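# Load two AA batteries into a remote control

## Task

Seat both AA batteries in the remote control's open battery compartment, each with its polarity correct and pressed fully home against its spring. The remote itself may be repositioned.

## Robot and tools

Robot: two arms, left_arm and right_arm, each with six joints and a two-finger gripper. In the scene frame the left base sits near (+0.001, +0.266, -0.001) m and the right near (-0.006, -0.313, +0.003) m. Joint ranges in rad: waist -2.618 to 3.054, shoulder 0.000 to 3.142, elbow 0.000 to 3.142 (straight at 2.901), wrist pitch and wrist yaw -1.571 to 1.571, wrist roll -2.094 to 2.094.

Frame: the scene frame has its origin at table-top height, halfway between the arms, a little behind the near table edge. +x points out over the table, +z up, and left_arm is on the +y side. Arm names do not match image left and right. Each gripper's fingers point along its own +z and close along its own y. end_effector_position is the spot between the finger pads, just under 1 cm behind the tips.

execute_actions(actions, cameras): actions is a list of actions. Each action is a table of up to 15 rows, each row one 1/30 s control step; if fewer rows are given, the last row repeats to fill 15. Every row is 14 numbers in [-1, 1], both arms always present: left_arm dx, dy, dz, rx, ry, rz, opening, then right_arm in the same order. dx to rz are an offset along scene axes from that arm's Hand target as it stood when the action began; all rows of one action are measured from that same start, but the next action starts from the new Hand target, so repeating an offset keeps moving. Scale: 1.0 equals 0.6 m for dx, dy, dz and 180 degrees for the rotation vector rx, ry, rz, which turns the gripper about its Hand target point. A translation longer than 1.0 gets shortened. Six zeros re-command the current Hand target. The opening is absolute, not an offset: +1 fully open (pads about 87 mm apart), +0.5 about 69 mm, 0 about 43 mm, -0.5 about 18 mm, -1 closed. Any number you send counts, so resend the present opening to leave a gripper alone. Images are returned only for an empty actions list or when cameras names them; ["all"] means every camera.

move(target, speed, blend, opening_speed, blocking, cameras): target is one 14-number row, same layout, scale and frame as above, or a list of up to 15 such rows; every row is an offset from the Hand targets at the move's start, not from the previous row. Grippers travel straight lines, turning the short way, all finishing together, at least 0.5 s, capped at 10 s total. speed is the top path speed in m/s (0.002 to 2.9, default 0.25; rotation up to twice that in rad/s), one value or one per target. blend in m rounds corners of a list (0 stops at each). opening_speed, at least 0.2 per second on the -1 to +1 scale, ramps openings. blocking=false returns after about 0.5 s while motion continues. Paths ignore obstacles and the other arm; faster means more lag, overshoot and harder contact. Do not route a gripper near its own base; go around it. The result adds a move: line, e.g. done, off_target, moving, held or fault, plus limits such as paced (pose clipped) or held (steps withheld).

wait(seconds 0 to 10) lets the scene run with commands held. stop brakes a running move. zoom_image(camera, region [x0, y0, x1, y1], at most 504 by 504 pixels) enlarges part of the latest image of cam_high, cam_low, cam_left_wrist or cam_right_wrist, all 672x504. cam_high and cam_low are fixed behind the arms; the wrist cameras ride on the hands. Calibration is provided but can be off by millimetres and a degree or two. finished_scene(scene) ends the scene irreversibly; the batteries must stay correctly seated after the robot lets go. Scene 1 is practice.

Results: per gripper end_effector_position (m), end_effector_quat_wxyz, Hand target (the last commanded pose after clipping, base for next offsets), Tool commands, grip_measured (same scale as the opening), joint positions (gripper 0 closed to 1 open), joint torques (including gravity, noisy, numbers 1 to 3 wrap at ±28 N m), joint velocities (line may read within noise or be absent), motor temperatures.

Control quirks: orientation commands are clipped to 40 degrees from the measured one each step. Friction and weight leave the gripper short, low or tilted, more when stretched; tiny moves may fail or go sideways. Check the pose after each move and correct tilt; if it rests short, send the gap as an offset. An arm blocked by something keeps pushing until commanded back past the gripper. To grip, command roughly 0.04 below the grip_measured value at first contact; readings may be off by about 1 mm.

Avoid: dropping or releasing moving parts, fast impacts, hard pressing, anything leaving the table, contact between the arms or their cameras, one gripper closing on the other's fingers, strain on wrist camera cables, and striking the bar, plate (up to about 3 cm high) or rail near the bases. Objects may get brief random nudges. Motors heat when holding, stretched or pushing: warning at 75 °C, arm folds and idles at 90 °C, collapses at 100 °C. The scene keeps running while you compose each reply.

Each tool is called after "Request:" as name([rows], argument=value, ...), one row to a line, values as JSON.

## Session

Request:
execute_actions(actions=[])

Scene clock: 0.00 s.
left_arm: end_effector_position=(+0.3815, +0.2671, +0.0238) grip_measured=+1.000 end_effector_quat_wxyz=(+0.543, -0.021, +0.838, +0.041) | right_arm: end_effector_position=(+0.3816, -0.3134, +0.0398) grip_measured=+1.000 end_effector_quat_wxyz=(+0.572, -0.007, +0.818, -0.052)
Joint positions: left_arm=[-0.038 1.574 0.374 0.811 -0.14 -0.025 1] | right_arm=[0.06 1.627 0.369 0.916 0.144 -0.05 1]
Joint velocities: within noise
Joint torques (N m): no reading
Motor temperatures (°C): left_arm=[22 20 23 21 19 20 19] | right_arm=[22 20 24 20 19 21 22]
Heat: left arm: 23 °C; right arm: 24 °C.
Hand target: left_arm +0.3820, +0.2675, +0.0254; +0.544, -0.022, +0.838, +0.041 | right_arm +0.3859, -0.3130, +0.0478; +0.582, -0.006, +0.811, -0.051
Tool commands: left_gripper/opening=+1.0 right_gripper/opening=+1.0
camera_calibration:
cam_left_wrist: T_world_to_cam=[[0.094143, -0.994792, -0.0390578, 0.230128], [-0.949151, -0.0778469, -0.305046, 0.413461], [0.300417, 0.0657897, -0.951536, 0.0349938], [0, 0, 0, 1]] pos_world=[0.360259, 0.258814, 0.168411]
cam_right_wrist: T_world_to_cam=[[-0.0391975, -0.994967, 0.0922151, -0.301563], [-0.938431, 0.00495498, -0.345432, 0.394708], [0.343237, -0.100077, -0.933902, 0.021794], [0, 0, 0, 1]] pos_world=[0.351105, -0.29982, 0.184507]

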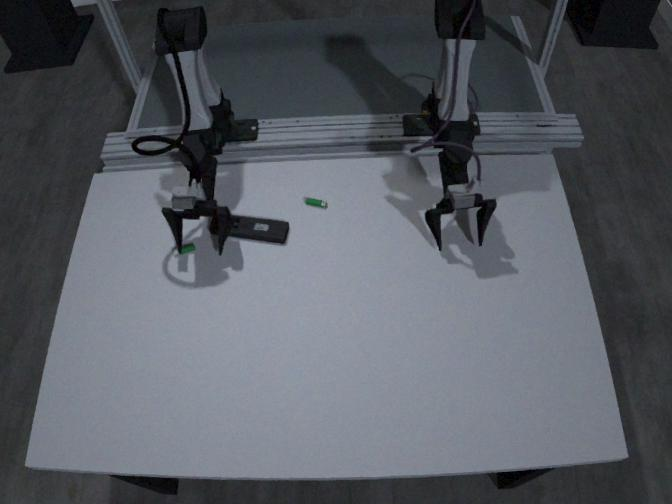

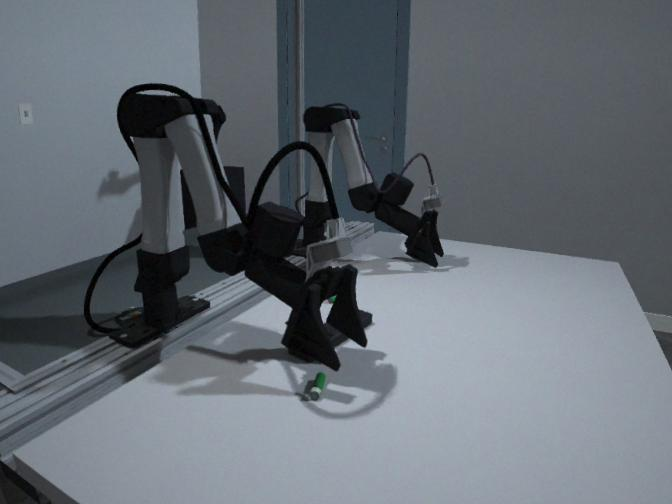

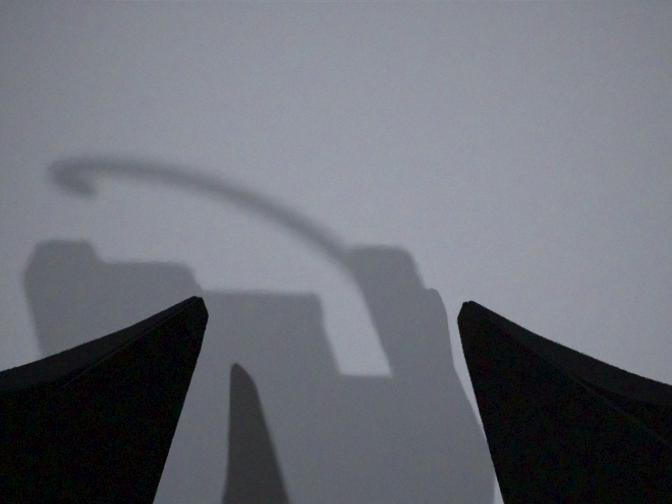

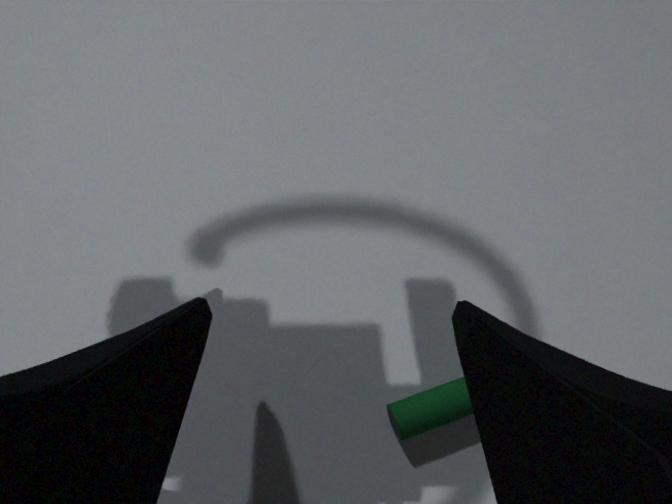

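Request:
zoom_image(camera="cam_high", region=[210, 185, 350, 265])

Request:
zoom_image(camera="cam_high", region=[150, 215, 250, 275])

Request:
zoom_image(camera="cam_low", region=[270, 280, 400, 410])

Scaled by 3.600.

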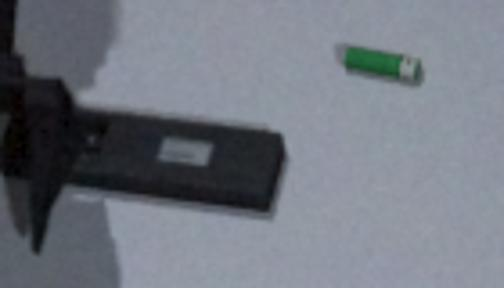

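Scaled by 5.040.

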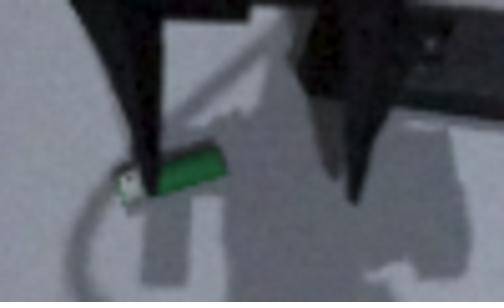

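Scaled by 3.877.

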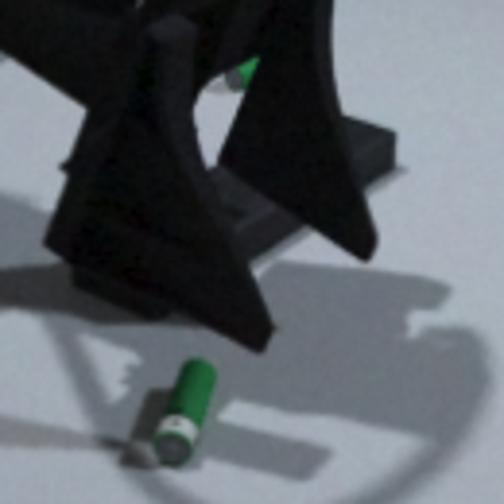

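Request:
move([
  [-0.05, -0.05, 0.12, 0, 0, 0, 1, -0.005, 0.0, 0.1, 0, 0, 0, 1],
  [-0.1367, -0.2792, 0.291, 0.0052, 0.0645, -0.246, 1, -0.0932, 0.005, 0.2537, 0.0307, 0.0906, 0.0116, 1],
], speed=0.3, blend=[0.03, 0], cameras=["all"])

Scene clock: 139.50 s.
left_arm: end_effector_position=(+0.3019, +0.1049, +0.1937) grip_measured=+1.000 end_effector_quat_wxyz=(+0.435, +0.292, +0.838, -0.151) | right_arm: end_effector_position=(+0.3258, -0.3106, +0.1819) grip_measured=+1.000 end_effector_quat_wxyz=(+0.441, -0.005, +0.897, -0.008)
Joint positions: left_arm=[-0.38 1.102 0.983 -0.475 0.219 0.162 1] | right_arm=[0.017 1.12 0.938 -0.466 0.032 -0.003 1]
Joint torques (N m): left_arm=[-1.02 -2.88 8.65 1.8 0.34 0.04] | right_arm=[-0.4 -4.94 9.84 2.01 -0.11 0.17]
Motor temperatures (°C): left_arm=[22 24 27 30 19 20 19] | right_arm=[22 25 28 28 19 21 22]
Heat: left arm: 30 °C; right arm: 28 °C.
Hand target: left_arm +0.3000, +0.1000, +0.2000; +0.434, +0.303, +0.833, -0.158 | right_arm +0.3299, -0.3100, +0.1999; +0.462, +0.001, +0.887, +0.000
Off the commanded pose: left_arm 0.008 m, 2 deg | right_arm 0.019 m, 3 deg.
move: off_target (right_arm)
camera_calibration:
cam_left_wrist: T_world_to_cam=[[-0.609734, -0.792605, 0.00107078, 0.26643], [-0.787415, 0.605587, -0.115073, 0.219794], [0.0905592, -0.0710073, -0.993356, 0.317042], [0, 0, 0, 1]] pos_world=[0.306809, 0.100582, 0.339943]
cam_right_wrist: T_world_to_cam=[[0.0116384, -0.999805, 0.01594, -0.318208], [-0.998838, -0.0123697, -0.0465755, 0.351364], [0.0467636, -0.0153794, -0.998788, 0.308583], [0, 0, 0, 1]] pos_world=[0.340229, -0.309054, 0.329646]

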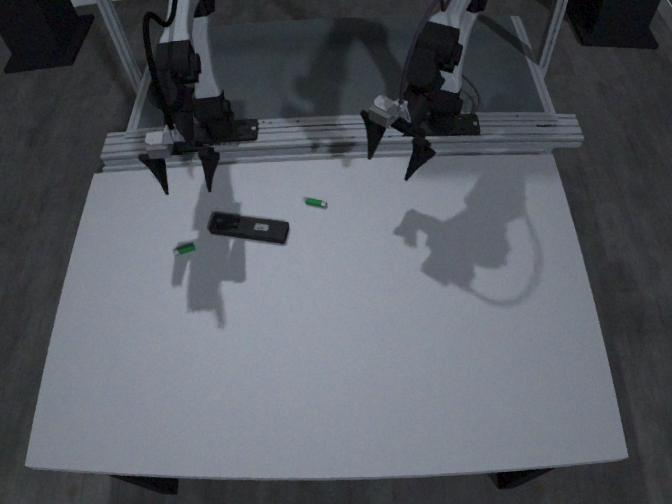

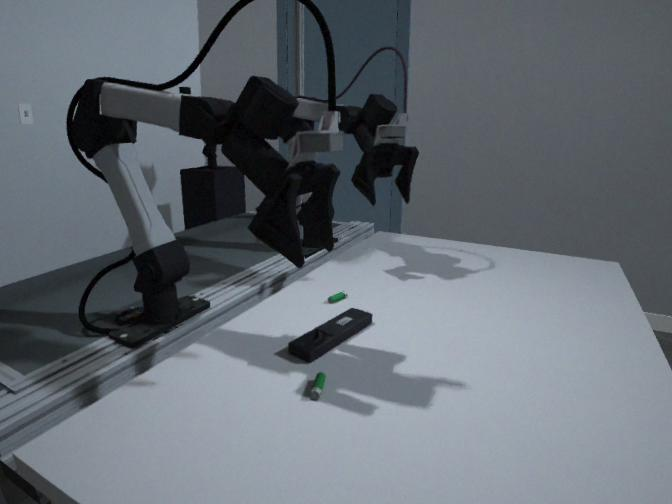

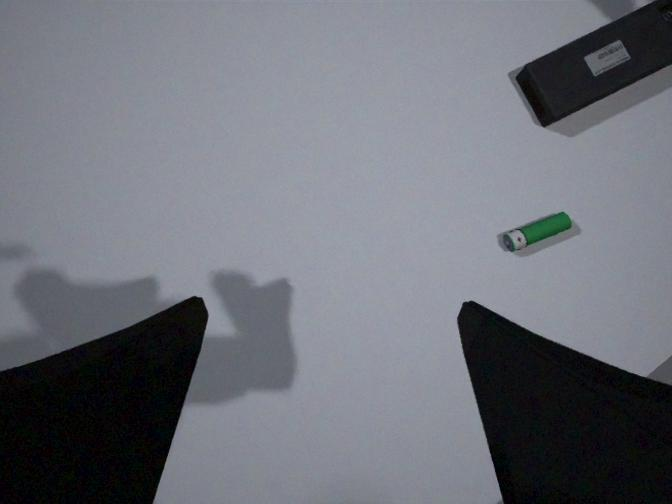

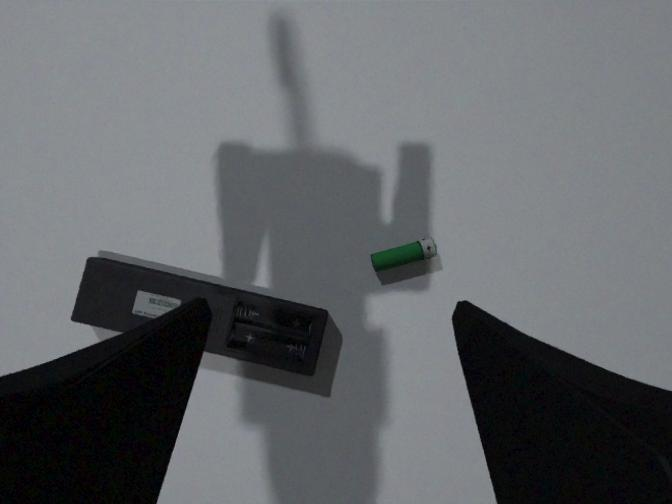

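Request:
zoom_image(camera="cam_right_wrist", region=[60, 220, 460, 400])

Request:
zoom_image(camera="cam_left_wrist", region=[480, 0, 672, 260])

Scaled by 1.260.

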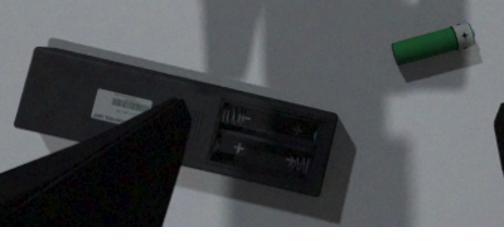

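Scaled by 1.938.

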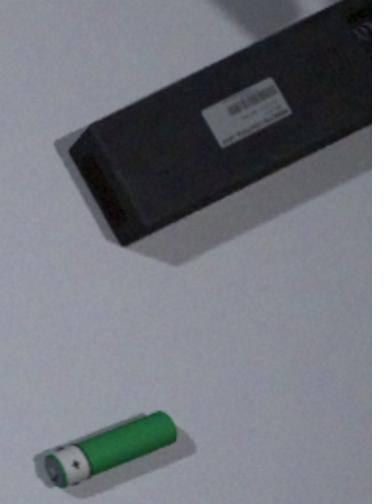

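Request:
move(target=[0, 0, 0, 0, 0, 0, 0.6, -0.0383, 0.1547, -0.1833, -0.1885, 0.2327, 0.4045, 0.6], speed=0.4, cameras=["cam_right_wrist", "cam_left_wrist"])

Scene clock: 180.90 s.
left_arm: end_effector_position=(+0.3018, +0.1049, +0.1936) grip_measured=+0.600 end_effector_quat_wxyz=(+0.435, +0.293, +0.838, -0.151) | right_arm: end_effector_position=(+0.3022, -0.2183, +0.0864) grip_measured=+0.600 end_effector_quat_wxyz=(+0.034, -0.622, +0.781, +0.032)
Joint positions: left_arm=[-0.38 1.102 0.983 -0.476 0.219 0.162 0.8] | right_arm=[0.356 1.805 1.438 -1.152 -0.076 -0.978 0.8]
Joint torques (N m): left_arm=[-1.06 -2.89 8.62 1.8 0.32 0.04] | right_arm=[0.59 -7.91 8.5 0.41 0 -0.06]
Motor temperatures (°C): left_arm=[23 22 33 30 19 20 19] | right_arm=[23 23 30 29 19 21 22]
Heat: left arm: 33 °C; right arm: 30 °C.
Hand target: left_arm +0.2999, +0.1000, +0.1999; +0.434, +0.304, +0.833, -0.158 | right_arm +0.3070, -0.2173, +0.0899; +0.033, -0.629, +0.776, +0.027
Off the commanded pose: left_arm 0.008 m, 2 deg | right_arm 0.006 m, 1 deg.
move: done
camera_calibration:
cam_left_wrist: T_world_to_cam=[[-0.610095, -0.792327, 0.00121469, 0.266404], [-0.787216, 0.605984, -0.114344, 0.219356], [0.0898619, -0.070717, -0.99344, 0.317165], [0, 0, 0, 1]] pos_world=[0.306711, 0.100582, 0.339844]
cam_right_wrist: T_world_to_cam=[[0.975439, -0.219642, -0.0165993, -0.342206], [-0.14567, -0.699783, 0.699346, -0.147805], [-0.165221, -0.679751, -0.714591, 0.110288], [0, 0, 0, 1]] pos_world=[0.330493, -0.103625, 0.176497]
Images, in order (width x height): cam_left_wrist 672x504, cam_right_wrist 672x504.

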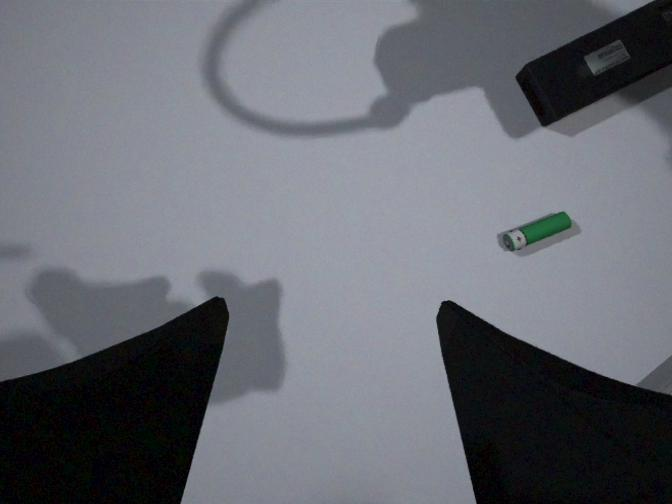

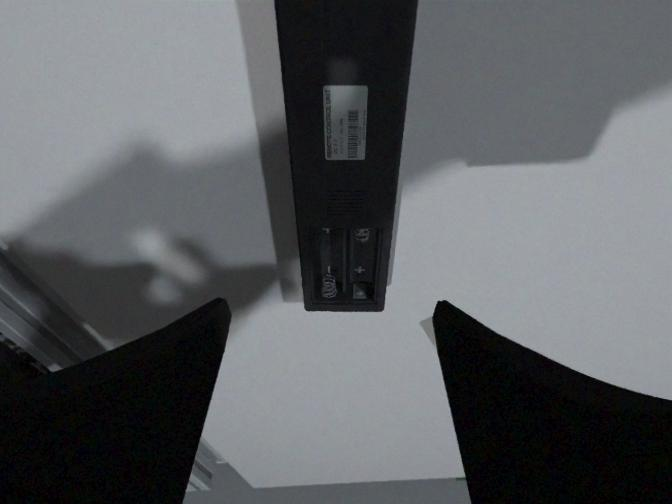

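Request:
move([
  [0, 0, 0, 0, 0, 0, 0.6, 0.0075, 0.0097, -0.115, 0, 0, 0, 0.6],
  [0, 0, 0, 0, 0, 0, 0.6, 0.0075, 0.0097, -0.115, 0, 0, 0, 0.03],
], speed=0.2, opening_speed=0.5, cameras=["cam_right_wrist"])

Scene clock: 197.20 s.
left_arm: end_effector_position=(+0.3018, +0.1049, +0.1936) grip_measured=+0.600 end_effector_quat_wxyz=(+0.435, +0.293, +0.838, -0.151) | right_arm: end_effector_position=(+0.3084, -0.2132, +0.0242) grip_measured=+0.030 end_effector_quat_wxyz=(+0.030, -0.626, +0.779, +0.032)
Joint positions: left_arm=[-0.38 1.102 0.983 -0.476 0.219 0.162 0.8] | right_arm=[0.364 1.896 1.301 -0.931 -0.074 -0.979 0.515]
Joint torques (N m): left_arm=[-0.99 -2.89 8.64 1.8 0.32 0.04] | right_arm=[0.8 -8.91 5.48 0.74 -0.02 0.03]
Heat: left arm: 34 °C; right arm: 30 °C.
Hand target: left_arm +0.2999, +0.1000, +0.1999; +0.434, +0.304, +0.833, -0.158 | right_arm +0.3115, -0.2114, +0.0210; +0.034, -0.629, +0.776, +0.027
Off the commanded pose: left_arm 0.008 m, 2 deg | right_arm 0.005 m, 1 deg.
move: done
camera_calibration:
cam_right_wrist: T_world_to_cam=[[0.977141, -0.211594, -0.0205857, -0.346911], [-0.13639, -0.69822, 0.702771, -0.102495], [-0.163075, -0.683899, -0.711118, 0.0686384], [0, 0, 0, 1]] pos_world=[0.336194, -0.0980262, 0.113699]
Images, in order (width x height): cam_right_wrist 672x504.

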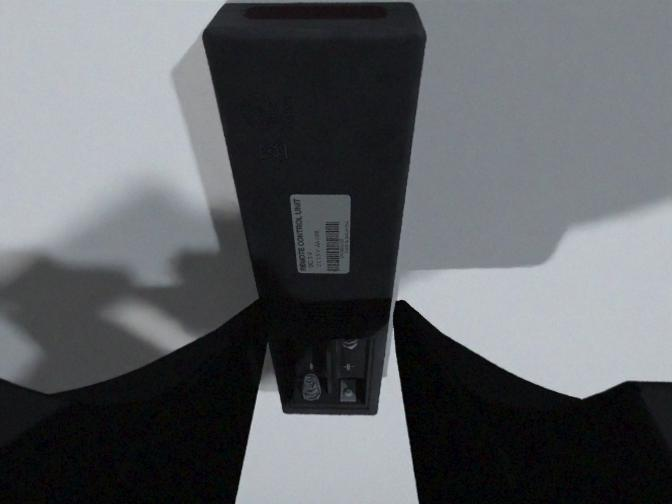

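Request:
move([
  [0, 0, 0, 0, 0, 0, 0.6, 0, 0, -0.0133, 0, 0, 0, 0.06],
  [0, 0, 0, 0, 0, 0, 0.6, 0, 0, -0.0133, 0, 0, 0, -0.03],
], speed=0.1, opening_speed=0.5, cameras=["cam_right_wrist"])

Scene clock: 205.77 s.
left_arm: end_effector_position=(+0.3018, +0.1049, +0.1936) grip_measured=+0.600 end_effector_quat_wxyz=(+0.435, +0.293, +0.838, -0.151) | right_arm: end_effector_position=(+0.3091, -0.2137, +0.0236) grip_measured=-0.030 end_effector_quat_wxyz=(+0.031, -0.626, +0.779, +0.030)
Joint positions: left_arm=[-0.38 1.102 0.983 -0.476 0.219 0.162 0.8] | right_arm=[0.364 1.896 1.299 -0.925 -0.07 -0.979 0.485]
Joint torques (N m): left_arm=[-1.02 -2.91 8.65 1.8 0.32 0.04] | right_arm=[0.81 -7.87 4.04 1.01 -0.05 0.03]
Heat: left arm: 34 °C; right arm: 30 °C.
Hand target: left_arm +0.2999, +0.1000, +0.1999; +0.434, +0.304, +0.833, -0.158 | right_arm +0.3115, -0.2114, +0.0130; +0.034, -0.629, +0.776, +0.027
Off the commanded pose: left_arm 0.008 m, 2 deg | right_arm 0.011 m, 1 deg.
move: off_target (right_arm); target 2's new opening was sent with right_arm's hand 0.011 m and 1 deg from that target
camera_calibration:
cam_right_wrist: T_world_to_cam=[[0.977162, -0.211889, -0.0160186, -0.347921], [-0.139399, -0.696105, 0.704277, -0.101025], [-0.160379, -0.68596, -0.709745, 0.0666613], [0, 0, 0, 1]] pos_world=[0.336584, -0.0983179, 0.112889]
Images, in order (width x height): cam_right_wrist 672x504.

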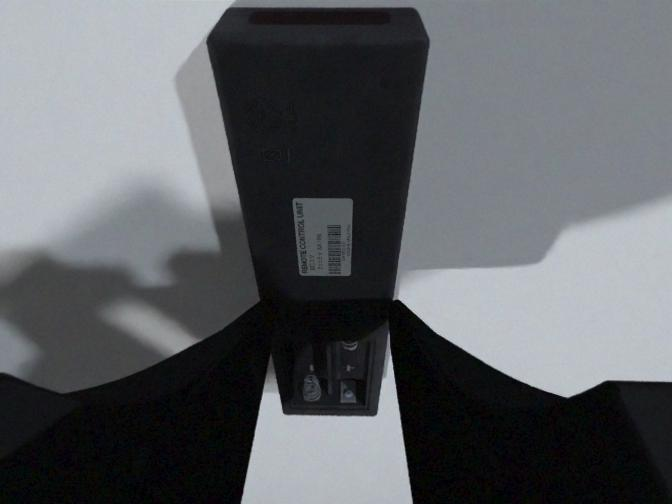

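Request:
zoom_image(camera="cam_right_wrist", region=[230, 260, 430, 430])

Request:
execute_actions(actions=[], cameras=["cam_low", "cam_high"])

Request:
zoom_image(camera="cam_low", region=[240, 230, 420, 400])

Scaled by 2.520.

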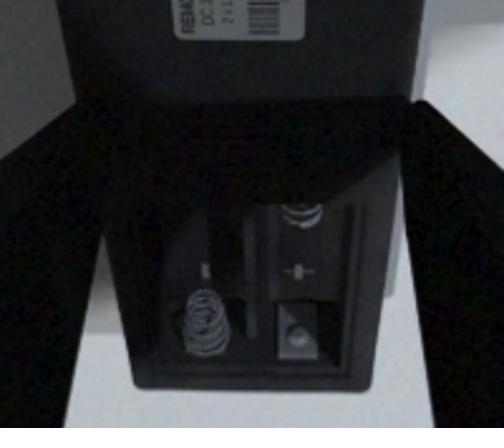

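Scene clock: 225.23 s.
left_arm: end_effector_position=(+0.3018, +0.1049, +0.1936) grip_measured=+0.600 end_effector_quat_wxyz=(+0.435, +0.293, +0.838, -0.151) | right_arm: end_effector_position=(+0.3091, -0.2137, +0.0236) grip_measured=-0.030 end_effector_quat_wxyz=(+0.031, -0.626, +0.779, +0.030)
Joint positions: left_arm=[-0.38 1.102 0.983 -0.476 0.219 0.162 0.8] | right_arm=[0.364 1.896 1.299 -0.925 -0.07 -0.979 0.485]
Joint velocities: within noise
Joint torques (N m): left_arm=[-1.05 -2.88 8.62 1.8 0.32 0.05] | right_arm=[0.79 -7.86 4.04 1.01 -0.05 0.03]
Motor temperatures (°C): left_arm=[23 22 35 30 20 20 19] | right_arm=[23 27 29 25 19 21 22]
Heat: left arm: 35 °C; right arm: 29 °C.
Hand target: left_arm +0.2999, +0.1000, +0.1999; +0.434, +0.304, +0.833, -0.158 | right_arm +0.3115, -0.2114, +0.0130; +0.034, -0.629, +0.776, +0.027
Tool commands: left_gripper/opening=+0.6 right_gripper/opening=-0.03
Off the commanded pose: left_arm 0.008 m, 2 deg | right_arm 0.011 m, 1 deg.
Images, in order (width x height): cam_high 672x504, cam_low 672x504.

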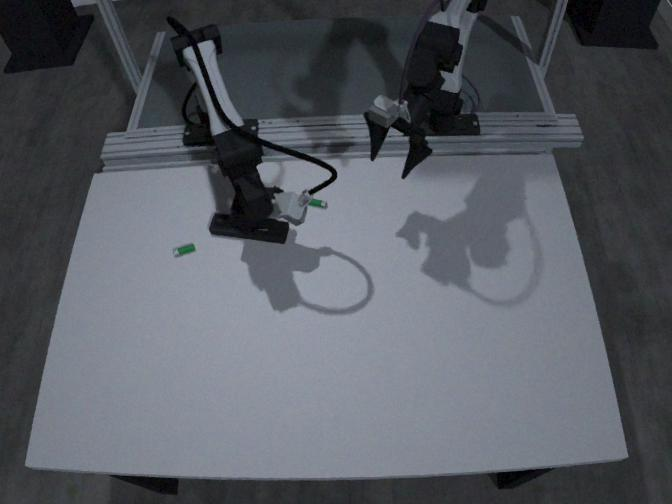

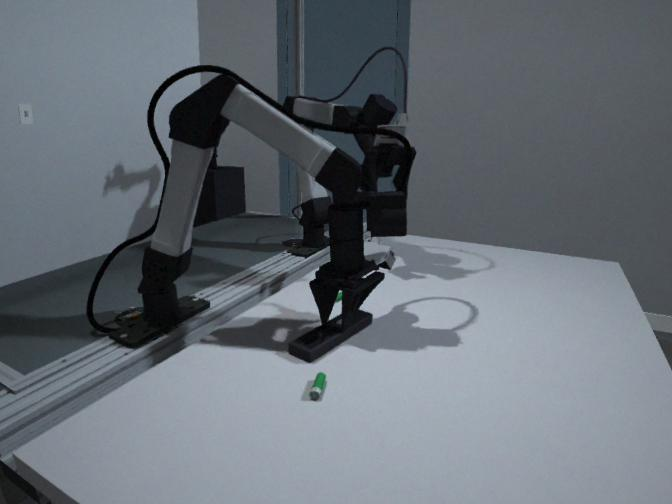

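Scaled by 2.800.

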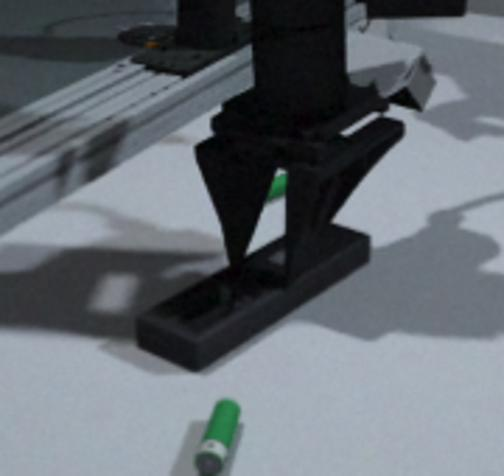

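Request:
move([
  [0, 0, 0, 0, 0, 0, 0.6, 0, 0, 0.0367, 0, 0, 0, -0.03],
  [0, 0, 0, 0, 0, 0, 0.6, 0, 0, 0.0367, 0, 0, 0, 0.6],
  [0, 0, 0, 0, 0, 0, 0.6, 0, 0, -0.0117, 0, 0, 0, 0.6],
  [0, 0, 0, 0, 0, 0, 0.6, 0, 0, -0.0117, 0, 0, 0, 0.03],
], speed=0.1, opening_speed=0.8, cameras=["cam_right_wrist","cam_low"])

Request:
zoom_image(camera="cam_low", region=[240, 230, 420, 400])

Scene clock: 262.03 s.
left_arm: end_effector_position=(+0.3018, +0.1049, +0.1936) grip_measured=+0.600 end_effector_quat_wxyz=(+0.435, +0.293, +0.838, -0.151) | right_arm: end_effector_position=(+0.3098, -0.2134, +0.0110) grip_measured=+0.084 end_effector_quat_wxyz=(+0.033, -0.626, +0.779, +0.029)
Joint positions: left_arm=[-0.38 1.102 0.983 -0.476 0.219 0.162 0.8] | right_arm=[0.364 1.914 1.27 -0.875 -0.07 -0.979 0.542]
Joint torques (N m): left_arm=[-0.98 -2.89 8.62 1.79 0.32 0.04] | right_arm=[0.79 -8.59 5.22 0.75 -0.06 0.03]
Heat: left arm: 36 °C; right arm: 28 °C.
Hand target: left_arm +0.2999, +0.1000, +0.1999; +0.434, +0.304, +0.833, -0.158 | right_arm +0.3115, -0.2114, +0.0060; +0.034, -0.629, +0.776, +0.027
Off the commanded pose: left_arm 0.008 m, 2 deg | right_arm 0.006 m, 1 deg.
move: done; target 2's new opening was sent with right_arm's hand 0.012 m and 2 deg from that target
camera_calibration:
cam_right_wrist: T_world_to_cam=[[0.977215, -0.211828, -0.0134238, -0.348711], [-0.141403, -0.696883, 0.703107, -0.0913826], [-0.158293, -0.685188, -0.710958, 0.0576908], [0, 0, 0, 1]] pos_world=[0.336976, -0.0980209, 0.100586]
Images, in order (width x height): cam_low 672x504, cam_right_wrist 672x504.

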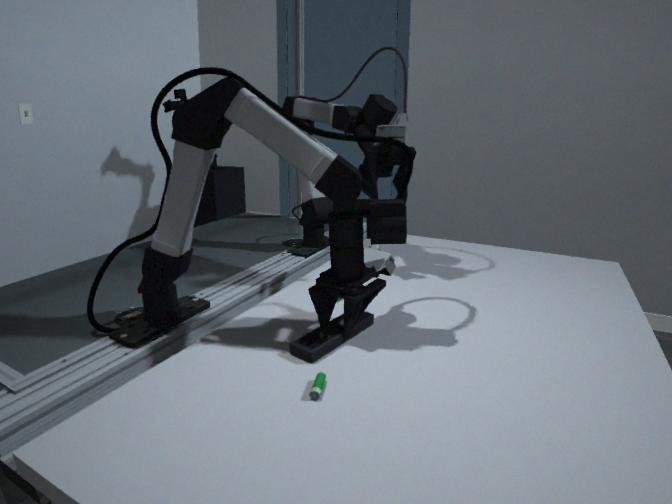

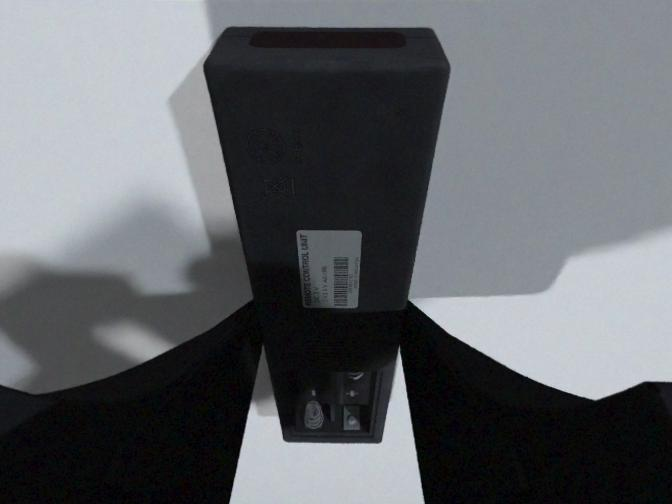

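Scaled by 2.800.

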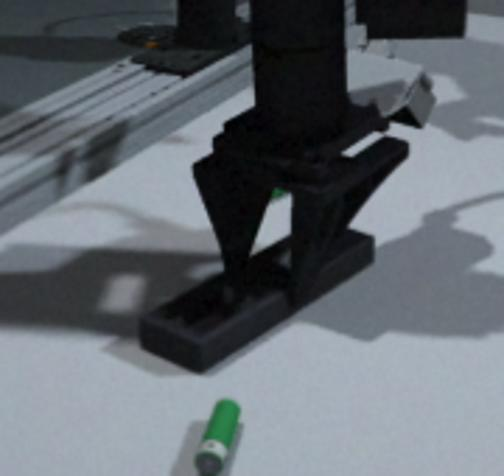

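Request:
move(target=[0, 0, 0, 0, 0, 0, 0.6, 0.0025, 0.1707, 0.002, 0, 0, -0.1944, 0.03], speed=0.15, cameras=["cam_right_wrist","cam_left_wrist"])

Scene clock: 277.73 s.
left_arm: end_effector_position=(+0.3018, +0.1049, +0.1936) grip_measured=+0.600 end_effector_quat_wxyz=(+0.435, +0.293, +0.838, -0.151) | right_arm: end_effector_position=(+0.3103, -0.1145, +0.0106) grip_measured=+0.084 end_effector_quat_wxyz=(+0.041, -0.370, +0.928, +0.017)
Joint positions: left_arm=[-0.38 1.102 0.983 -0.476 0.219 0.162 0.8] | right_arm=[0.567 2.095 1.533 -0.917 -0.01 -0.182 0.542]
Joint torques (N m): left_arm=[-1.03 -2.89 8.64 1.8 0.32 0.04] | right_arm=[1.02 -9.44 7.95 0.66 0.02 0.21]
Heat: left arm: 36 °C; right arm: 28 °C.
Hand target: left_arm +0.3000, +0.1000, +0.1999; +0.434, +0.304, +0.833, -0.158 | right_arm +0.3130, -0.1090, +0.0072; +0.040, -0.367, +0.929, +0.016
Off the commanded pose: left_arm 0.008 m, 2 deg | right_arm 0.007 m, 0 deg.
move: done
camera_calibration:
cam_left_wrist: T_world_to_cam=[[-0.610095, -0.792327, 0.00121469, 0.266404], [-0.787216, 0.605984, -0.114344, 0.219356], [0.0898619, -0.070717, -0.99344, 0.317165], [0, 0, 0, 1]] pos_world=[0.306711, 0.100582, 0.339844]
cam_right_wrist: T_world_to_cam=[[0.690562, -0.723208, -0.00972638, -0.298004], [-0.509752, -0.496193, 0.702812, 0.115212], [-0.513106, -0.480377, -0.711309, 0.258751], [0, 0, 0, 1]] pos_world=[0.397286, -0.0340534, 0.100181]
Images, in order (width x height): cam_left_wrist 672x504, cam_right_wrist 672x504.

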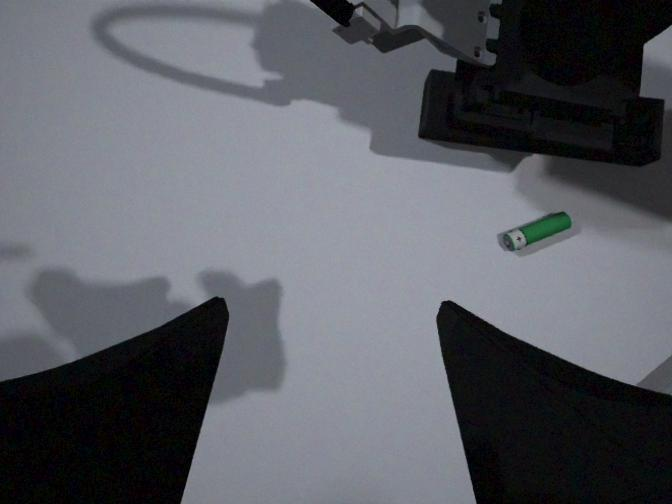

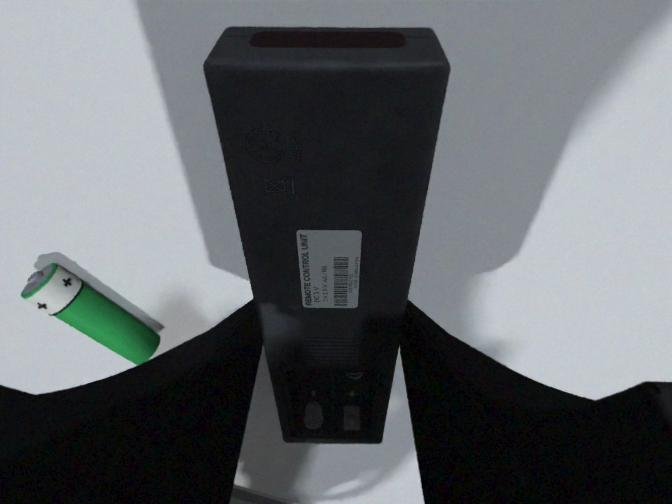

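Request:
move([
  [0,0,0,0,0,0,0.6,-0.0045,-0.0092,0.0057,0,0,0,0.4],
  [0,0,0,0,0,0,0.6,-0.0045,-0.0092,0.18,0,0,0,0.4],
  [0,0,0,0,0,0,0.6,-0.1097,0.011,0.1063,0.1689,-0.1011,0.1711,-0.2],
], speed=[0.15,0.25,0.25], blend=[0,0.02,0], opening_speed=0.6, cameras=["cam_high","cam_right_wrist"])

Scene clock: 341.93 s.
left_arm: end_effector_position=(+0.3018, +0.1049, +0.1936) grip_measured=+0.600 end_effector_quat_wxyz=(+0.435, +0.293, +0.838, -0.151) | right_arm: end_effector_position=(+0.2422, -0.1064, +0.0610) grip_measured=-0.200 end_effector_quat_wxyz=(+0.244, -0.567, +0.760, +0.204)
Joint positions: left_arm=[-0.38 1.102 0.983 -0.476 0.219 0.162 0.8] | right_arm=[0.522 1.484 0.895 -0.495 -0.444 -0.643 0.4]
Joint torques (N m): left_arm=[-1.03 -2.91 8.64 1.8 0.32 0.04] | right_arm=[-0.36 -9.06 5.78 1.68 -0.41 -0.07]
Heat: left arm: 38 °C; right arm: 30 °C.
Hand target: left_arm +0.3000, +0.1000, +0.1999; +0.434, +0.304, +0.833, -0.158 | right_arm +0.2472, -0.1023, +0.0710; +0.271, -0.571, +0.746, +0.208
Off the commanded pose: left_arm 0.008 m, 2 deg | right_arm 0.012 m, 3 deg.
move: off_target (right_arm); target 3's new opening was sent with right_arm's hand 0.012 m and 4 deg from that target
camera_calibration:
cam_right_wrist: T_world_to_cam=[[0.963305, -0.265791, -0.0373911, -0.260265], [-0.251625, -0.942752, 0.218869, -0.0314194], [-0.0934239, -0.201429, -0.975038, 0.207613], [0, 0, 0, 1]] pos_world=[0.262205, -0.0569777, 0.199575]
Images, in order (width x height): cam_high 672x504, cam_right_wrist 672x504.

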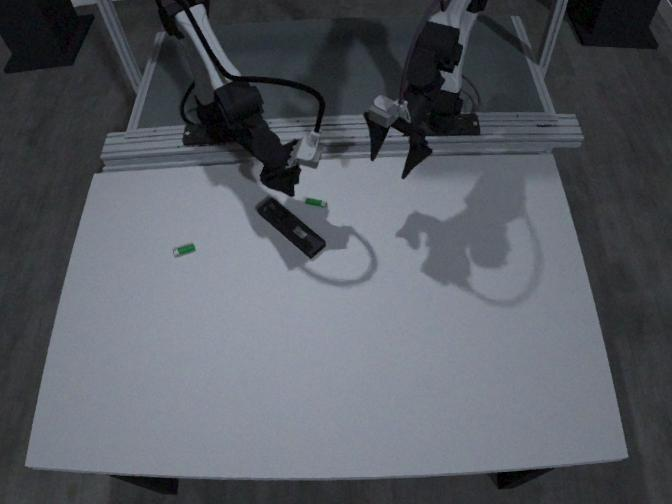

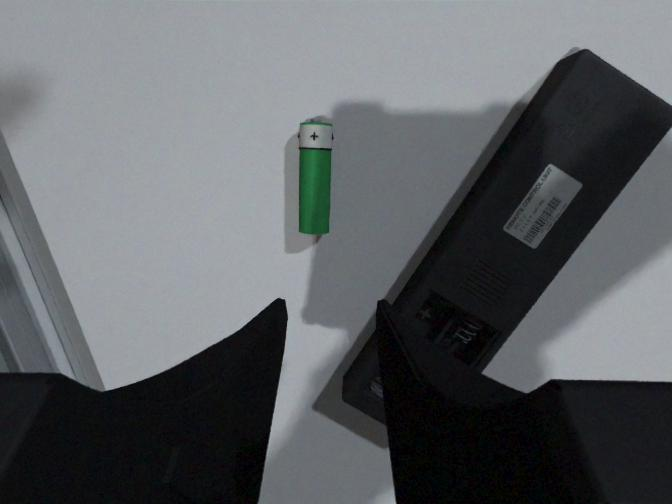

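Request:
move(target=[0,0,0,0,0,0,0.6,-0.0032,0.0548,-0.0517,0,0,0,-0.2], speed=0.2, cameras=["cam_right_wrist"])

Scene clock: 365.90 s.
left_arm: end_effector_position=(+0.3018, +0.1049, +0.1936) grip_measured=+0.600 end_effector_quat_wxyz=(+0.435, +0.293, +0.838, -0.151) | right_arm: end_effector_position=(+0.2425, -0.0732, +0.0420) grip_measured=-0.200 end_effector_quat_wxyz=(+0.264, -0.573, +0.747, +0.209)
Joint positions: left_arm=[-0.38 1.102 0.983 -0.476 0.219 0.162 0.8] | right_arm=[0.613 1.553 0.853 -0.307 -0.415 -0.568 0.4]
Joint torques (N m): left_arm=[-1.01 -2.89 8.65 1.8 0.32 0.04] | right_arm=[0.76 -5.81 5.79 1.85 -0.15 0.12]
Heat: left arm: 38 °C; right arm: 30 °C.
Hand target: left_arm +0.3000, +0.1000, +0.1999; +0.434, +0.304, +0.833, -0.158 | right_arm +0.2453, -0.0694, +0.0400; +0.271, -0.571, +0.746, +0.208
Off the commanded pose: left_arm 0.008 m, 2 deg | right_arm 0.005 m, 1 deg.
move: done
camera_calibration:
cam_right_wrist: T_world_to_cam=[[0.968647, -0.248071, -0.0135573, -0.253519], [-0.241685, -0.953541, 0.179855, 0.00256077], [-0.0575441, -0.170939, -0.9836, 0.189824], [0, 0, 0, 1]] pos_world=[0.257113, -0.0280006, 0.182813]
Images, in order (width x height): cam_right_wrist 672x504.

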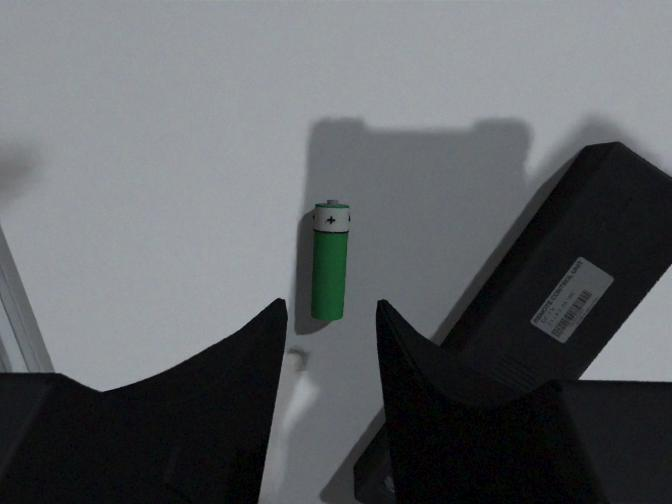

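Request:
move(target=[0,0,0,0,0,0,0.6,0.0052,0.0327,-0.0617,0,0,0,-0.2], speed=0.12, cameras=["cam_right_wrist"])

Scene clock: 377.47 s.
left_arm: end_effector_position=(+0.3018, +0.1049, +0.1936) grip_measured=+0.600 end_effector_quat_wxyz=(+0.435, +0.293, +0.838, -0.151) | right_arm: end_effector_position=(+0.2476, -0.0536, +0.0065) grip_measured=-0.200 end_effector_quat_wxyz=(+0.266, -0.573, +0.747, +0.208)
Joint positions: left_arm=[-0.38 1.102 0.983 -0.476 0.219 0.162 0.8] | right_arm=[0.657 1.685 0.824 -0.127 -0.389 -0.527 0.4]
Joint torques (N m): left_arm=[-1.01 -2.88 8.65 1.8 0.33 0.04] | right_arm=[0.96 -6.42 5.27 1.9 -0.13 0.15]
Heat: left arm: 38 °C; right arm: 30 °C.
Hand target: left_arm +0.3000, +0.1000, +0.1999; +0.434, +0.304, +0.833, -0.158 | right_arm +0.2485, -0.0498, +0.0030; +0.271, -0.572, +0.746, +0.208
Off the commanded pose: left_arm 0.008 m, 2 deg | right_arm 0.005 m, 1 deg.
move: done
camera_calibration:
cam_right_wrist: T_world_to_cam=[[0.968294, -0.249588, -0.010555, -0.253996], [-0.243804, -0.953375, 0.177864, 0.0293857], [-0.0544557, -0.169652, -0.983998, 0.15784], [0, 0, 0, 1]] pos_world=[0.261703, -0.00860115, 0.147406]
Images, in order (width x height): cam_right_wrist 672x504.

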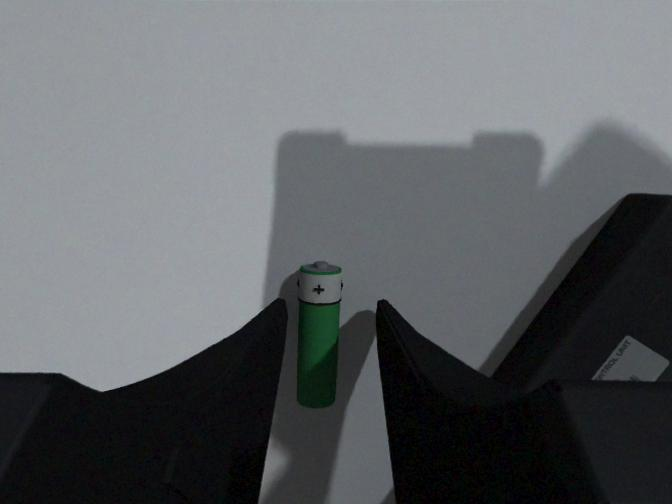

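Request:
move([
  [0,0,0,0,0,0,0.6,-0.0075,0.0017,-0.01,0,0,0,-0.2],
  [0,0,0,0,0,0,0.6,-0.0075,0.0017,-0.01,0,0,0,-0.68],
], speed=0.1, opening_speed=0.5, cameras=["cam_right_wrist"])

Scene clock: 390.83 s.
left_arm: end_effector_position=(+0.3018, +0.1049, +0.1936) grip_measured=+0.600 end_effector_quat_wxyz=(+0.435, +0.293, +0.838, -0.151) | right_arm: end_effector_position=(+0.2467, -0.0476, +0.0060) grip_measured=-0.590 end_effector_quat_wxyz=(+0.278, -0.572, +0.742, +0.211)
Joint positions: left_arm=[-0.38 1.102 0.983 -0.476 0.219 0.162 0.8] | right_arm=[0.671 1.685 0.806 -0.077 -0.388 -0.512 0.205]
Joint torques (N m): left_arm=[-1.03 -2.88 8.65 1.8 0.32 0.04] | right_arm=[0.83 -5.9 4.67 1.78 -0.09 0.11]
Heat: left arm: 39 °C; right arm: 30 °C.
Hand target: left_arm +0.3000, +0.1000, +0.1999; +0.434, +0.304, +0.833, -0.158 | right_arm +0.2439, -0.0488, -0.0031; +0.271, -0.572, +0.746, +0.208
Off the commanded pose: left_arm 0.008 m, 2 deg | right_arm 0.010 m, 1 deg.
move: done
camera_calibration:
cam_right_wrist: T_world_to_cam=[[0.968754, -0.248021, -0.000707365, -0.251756], [-0.244959, -0.957233, 0.153947, 0.0352319], [-0.0388592, -0.148963, -0.988079, 0.155428], [0, 0, 0, 1]] pos_world=[0.25856, -0.0055626, 0.147973]
Images, in order (width x height): cam_right_wrist 672x504.

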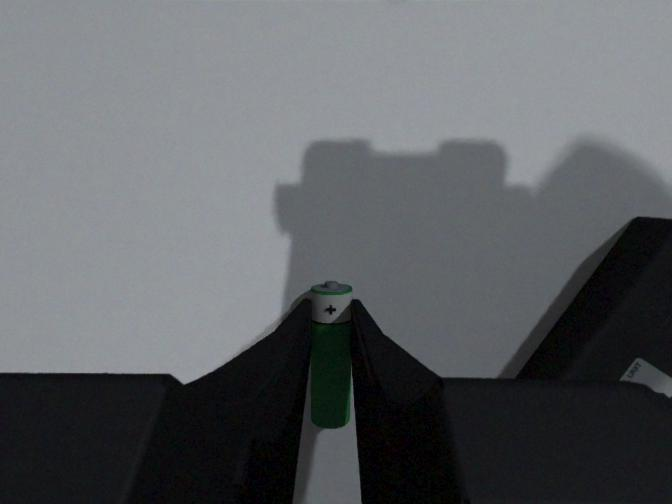

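Request:
move([
  [0,0,0,0,0,0,0.6,0,0,0.2,0,0,0,-0.68],
  [0.1068,-0.2517,-0.1332,-0.0081,0.3079,0.4280,0.6,-0.0815,-0.277,0.2385,0,0,-0.1778,-0.68],
], speed=[0.2,0.3], blend=[0.02,0], cameras=["cam_left_wrist","cam_right_wrist"])

Scene clock: 427.30 s.
left_arm: end_effector_position=(+0.3655, -0.0514, +0.1195) grip_measured=+0.600 end_effector_quat_wxyz=(+0.066, -0.362, +0.929, -0.034) | right_arm: end_effector_position=(+0.1964, -0.2134, +0.1402) grip_measured=-0.590 end_effector_quat_wxyz=(+0.316, -0.346, +0.874, +0.126)
Joint positions: left_arm=[-0.649 2.367 2.491 -1.533 -0.092 -1.403 0.8] | right_arm=[0.301 0.894 0.812 -0.837 -0.275 -0.353 0.205]
Joint torques (N m): left_arm=[0.36 -12.56 6.86 0.5 0.09 -0.12] | right_arm=[-0.29 -2.14 6.16 1.61 -0.13 0.05]
Heat: left arm: 39 °C; right arm: 29 °C.
Hand target: left_arm +0.3642, -0.0510, +0.1199; +0.033, -0.366, +0.930, +0.013 | right_arm +0.1949, -0.2150, +0.1400; +0.318, -0.344, +0.875, +0.126
Off the commanded pose: left_arm 0.002 m, 7 deg | right_arm 0.002 m, 0 deg.
joint sent to its limit (left arm) — joint 4 (wrist pitch), lower limit. The joint targets are off in orientation, not in position.
move: off_target (left_arm)
camera_calibration:
cam_left_wrist: T_world_to_cam=[[0.677763, -0.728191, 0.101852, -0.297861], [-0.585796, -0.451048, 0.673349, 0.133675], [-0.444387, -0.516036, -0.732276, 0.367913], [0, 0, 0, 1]] pos_world=[0.443681, 0.03325, 0.209742]
cam_right_wrist: T_world_to_cam=[[0.690086, -0.723701, -0.00612056, -0.290099], [-0.712226, -0.680597, 0.171818, -0.00814914], [-0.128511, -0.11421, -0.98511, 0.286029], [0, 0, 0, 1]] pos_world=[0.231147, -0.182824, 0.281395]
Images, in order (width x height): cam_left_wrist 672x504, cam_right_wrist 672x504.

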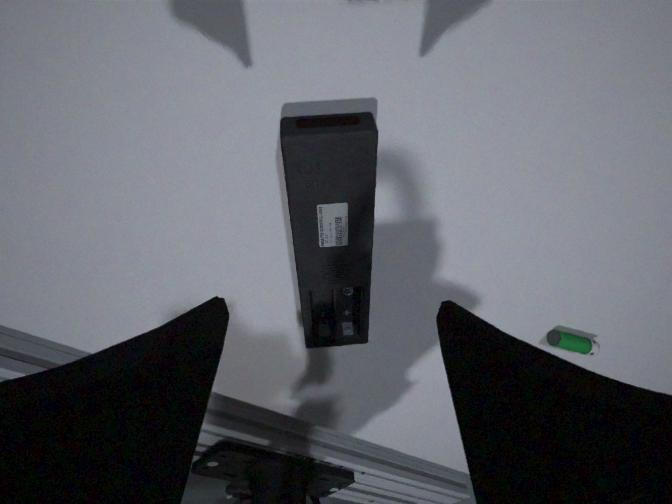

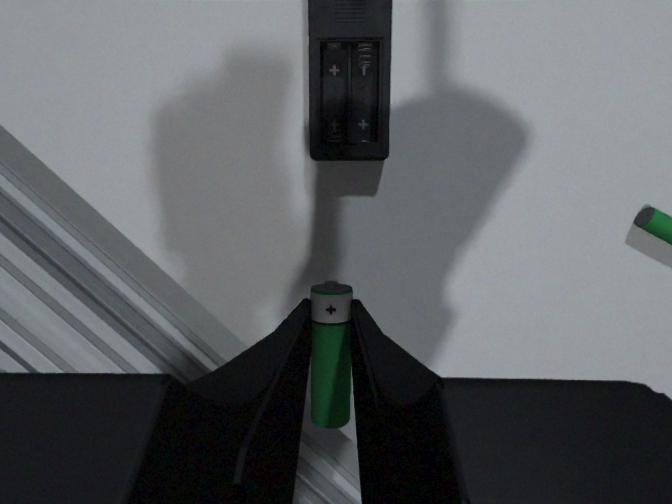

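Request:
move(target=[0.0047,-0.0033,-0.1083,0,0,0,0.9,0,0,0,0,0,0,-0.68], speed=0.15, cameras=["cam_left_wrist","cam_high"])

Scene clock: 456.33 s.
left_arm: end_effector_position=(+0.3636, -0.0510, +0.0554) grip_measured=+0.900 end_effector_quat_wxyz=(+0.034, -0.360, +0.932, +0.020) | right_arm: end_effector_position=(+0.1964, -0.2134, +0.1402) grip_measured=-0.590 end_effector_quat_wxyz=(+0.316, -0.346, +0.874, +0.126)
Joint positions: left_arm=[-0.649 2.491 2.461 -1.505 -0.091 -1.404 0.95] | right_arm=[0.301 0.894 0.812 -0.837 -0.275 -0.353 0.205]
Joint torques (N m): left_arm=[0.34 -14.06 5.68 0.6 0 -0.12] | right_arm=[-0.32 -2.18 6.13 1.61 -0.13 0.06]
Motor temperatures (°C): left_arm=[23 33 36 29 20 20 19] | right_arm=[23 25 30 25 19 21 23]
Heat: left arm: 36 °C; right arm: 30 °C.
Hand target: left_arm +0.3670, -0.0530, +0.0551; +0.033, -0.366, +0.930, +0.013 | right_arm +0.1950, -0.2150, +0.1400; +0.318, -0.344, +0.875, +0.126
Off the commanded pose: left_arm 0.004 m, 1 deg | right_arm 0.002 m, 0 deg.
move: done
camera_calibration:
cam_left_wrist: T_world_to_cam=[[0.681211, -0.731738, -0.0226039, -0.284366], [-0.518214, -0.50378, 0.69113, 0.147663], [-0.517114, -0.459091, -0.722377, 0.349141], [0, 0, 0, 1]] pos_world=[0.45078, 0.0265955, 0.143729]
Images, in order (width x height): cam_high 672x504, cam_left_wrist 672x504.

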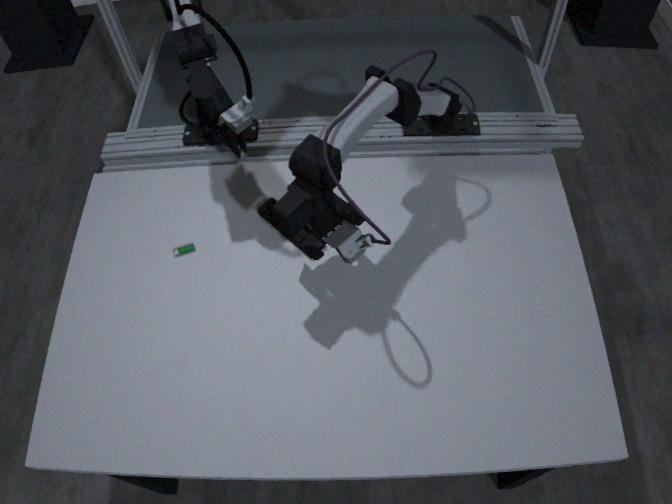

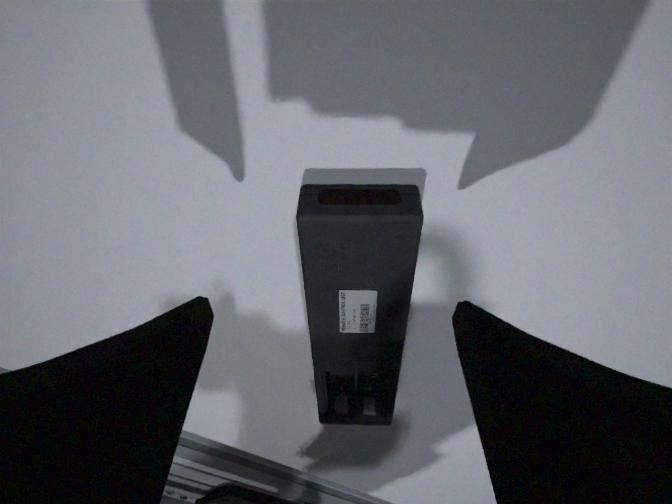

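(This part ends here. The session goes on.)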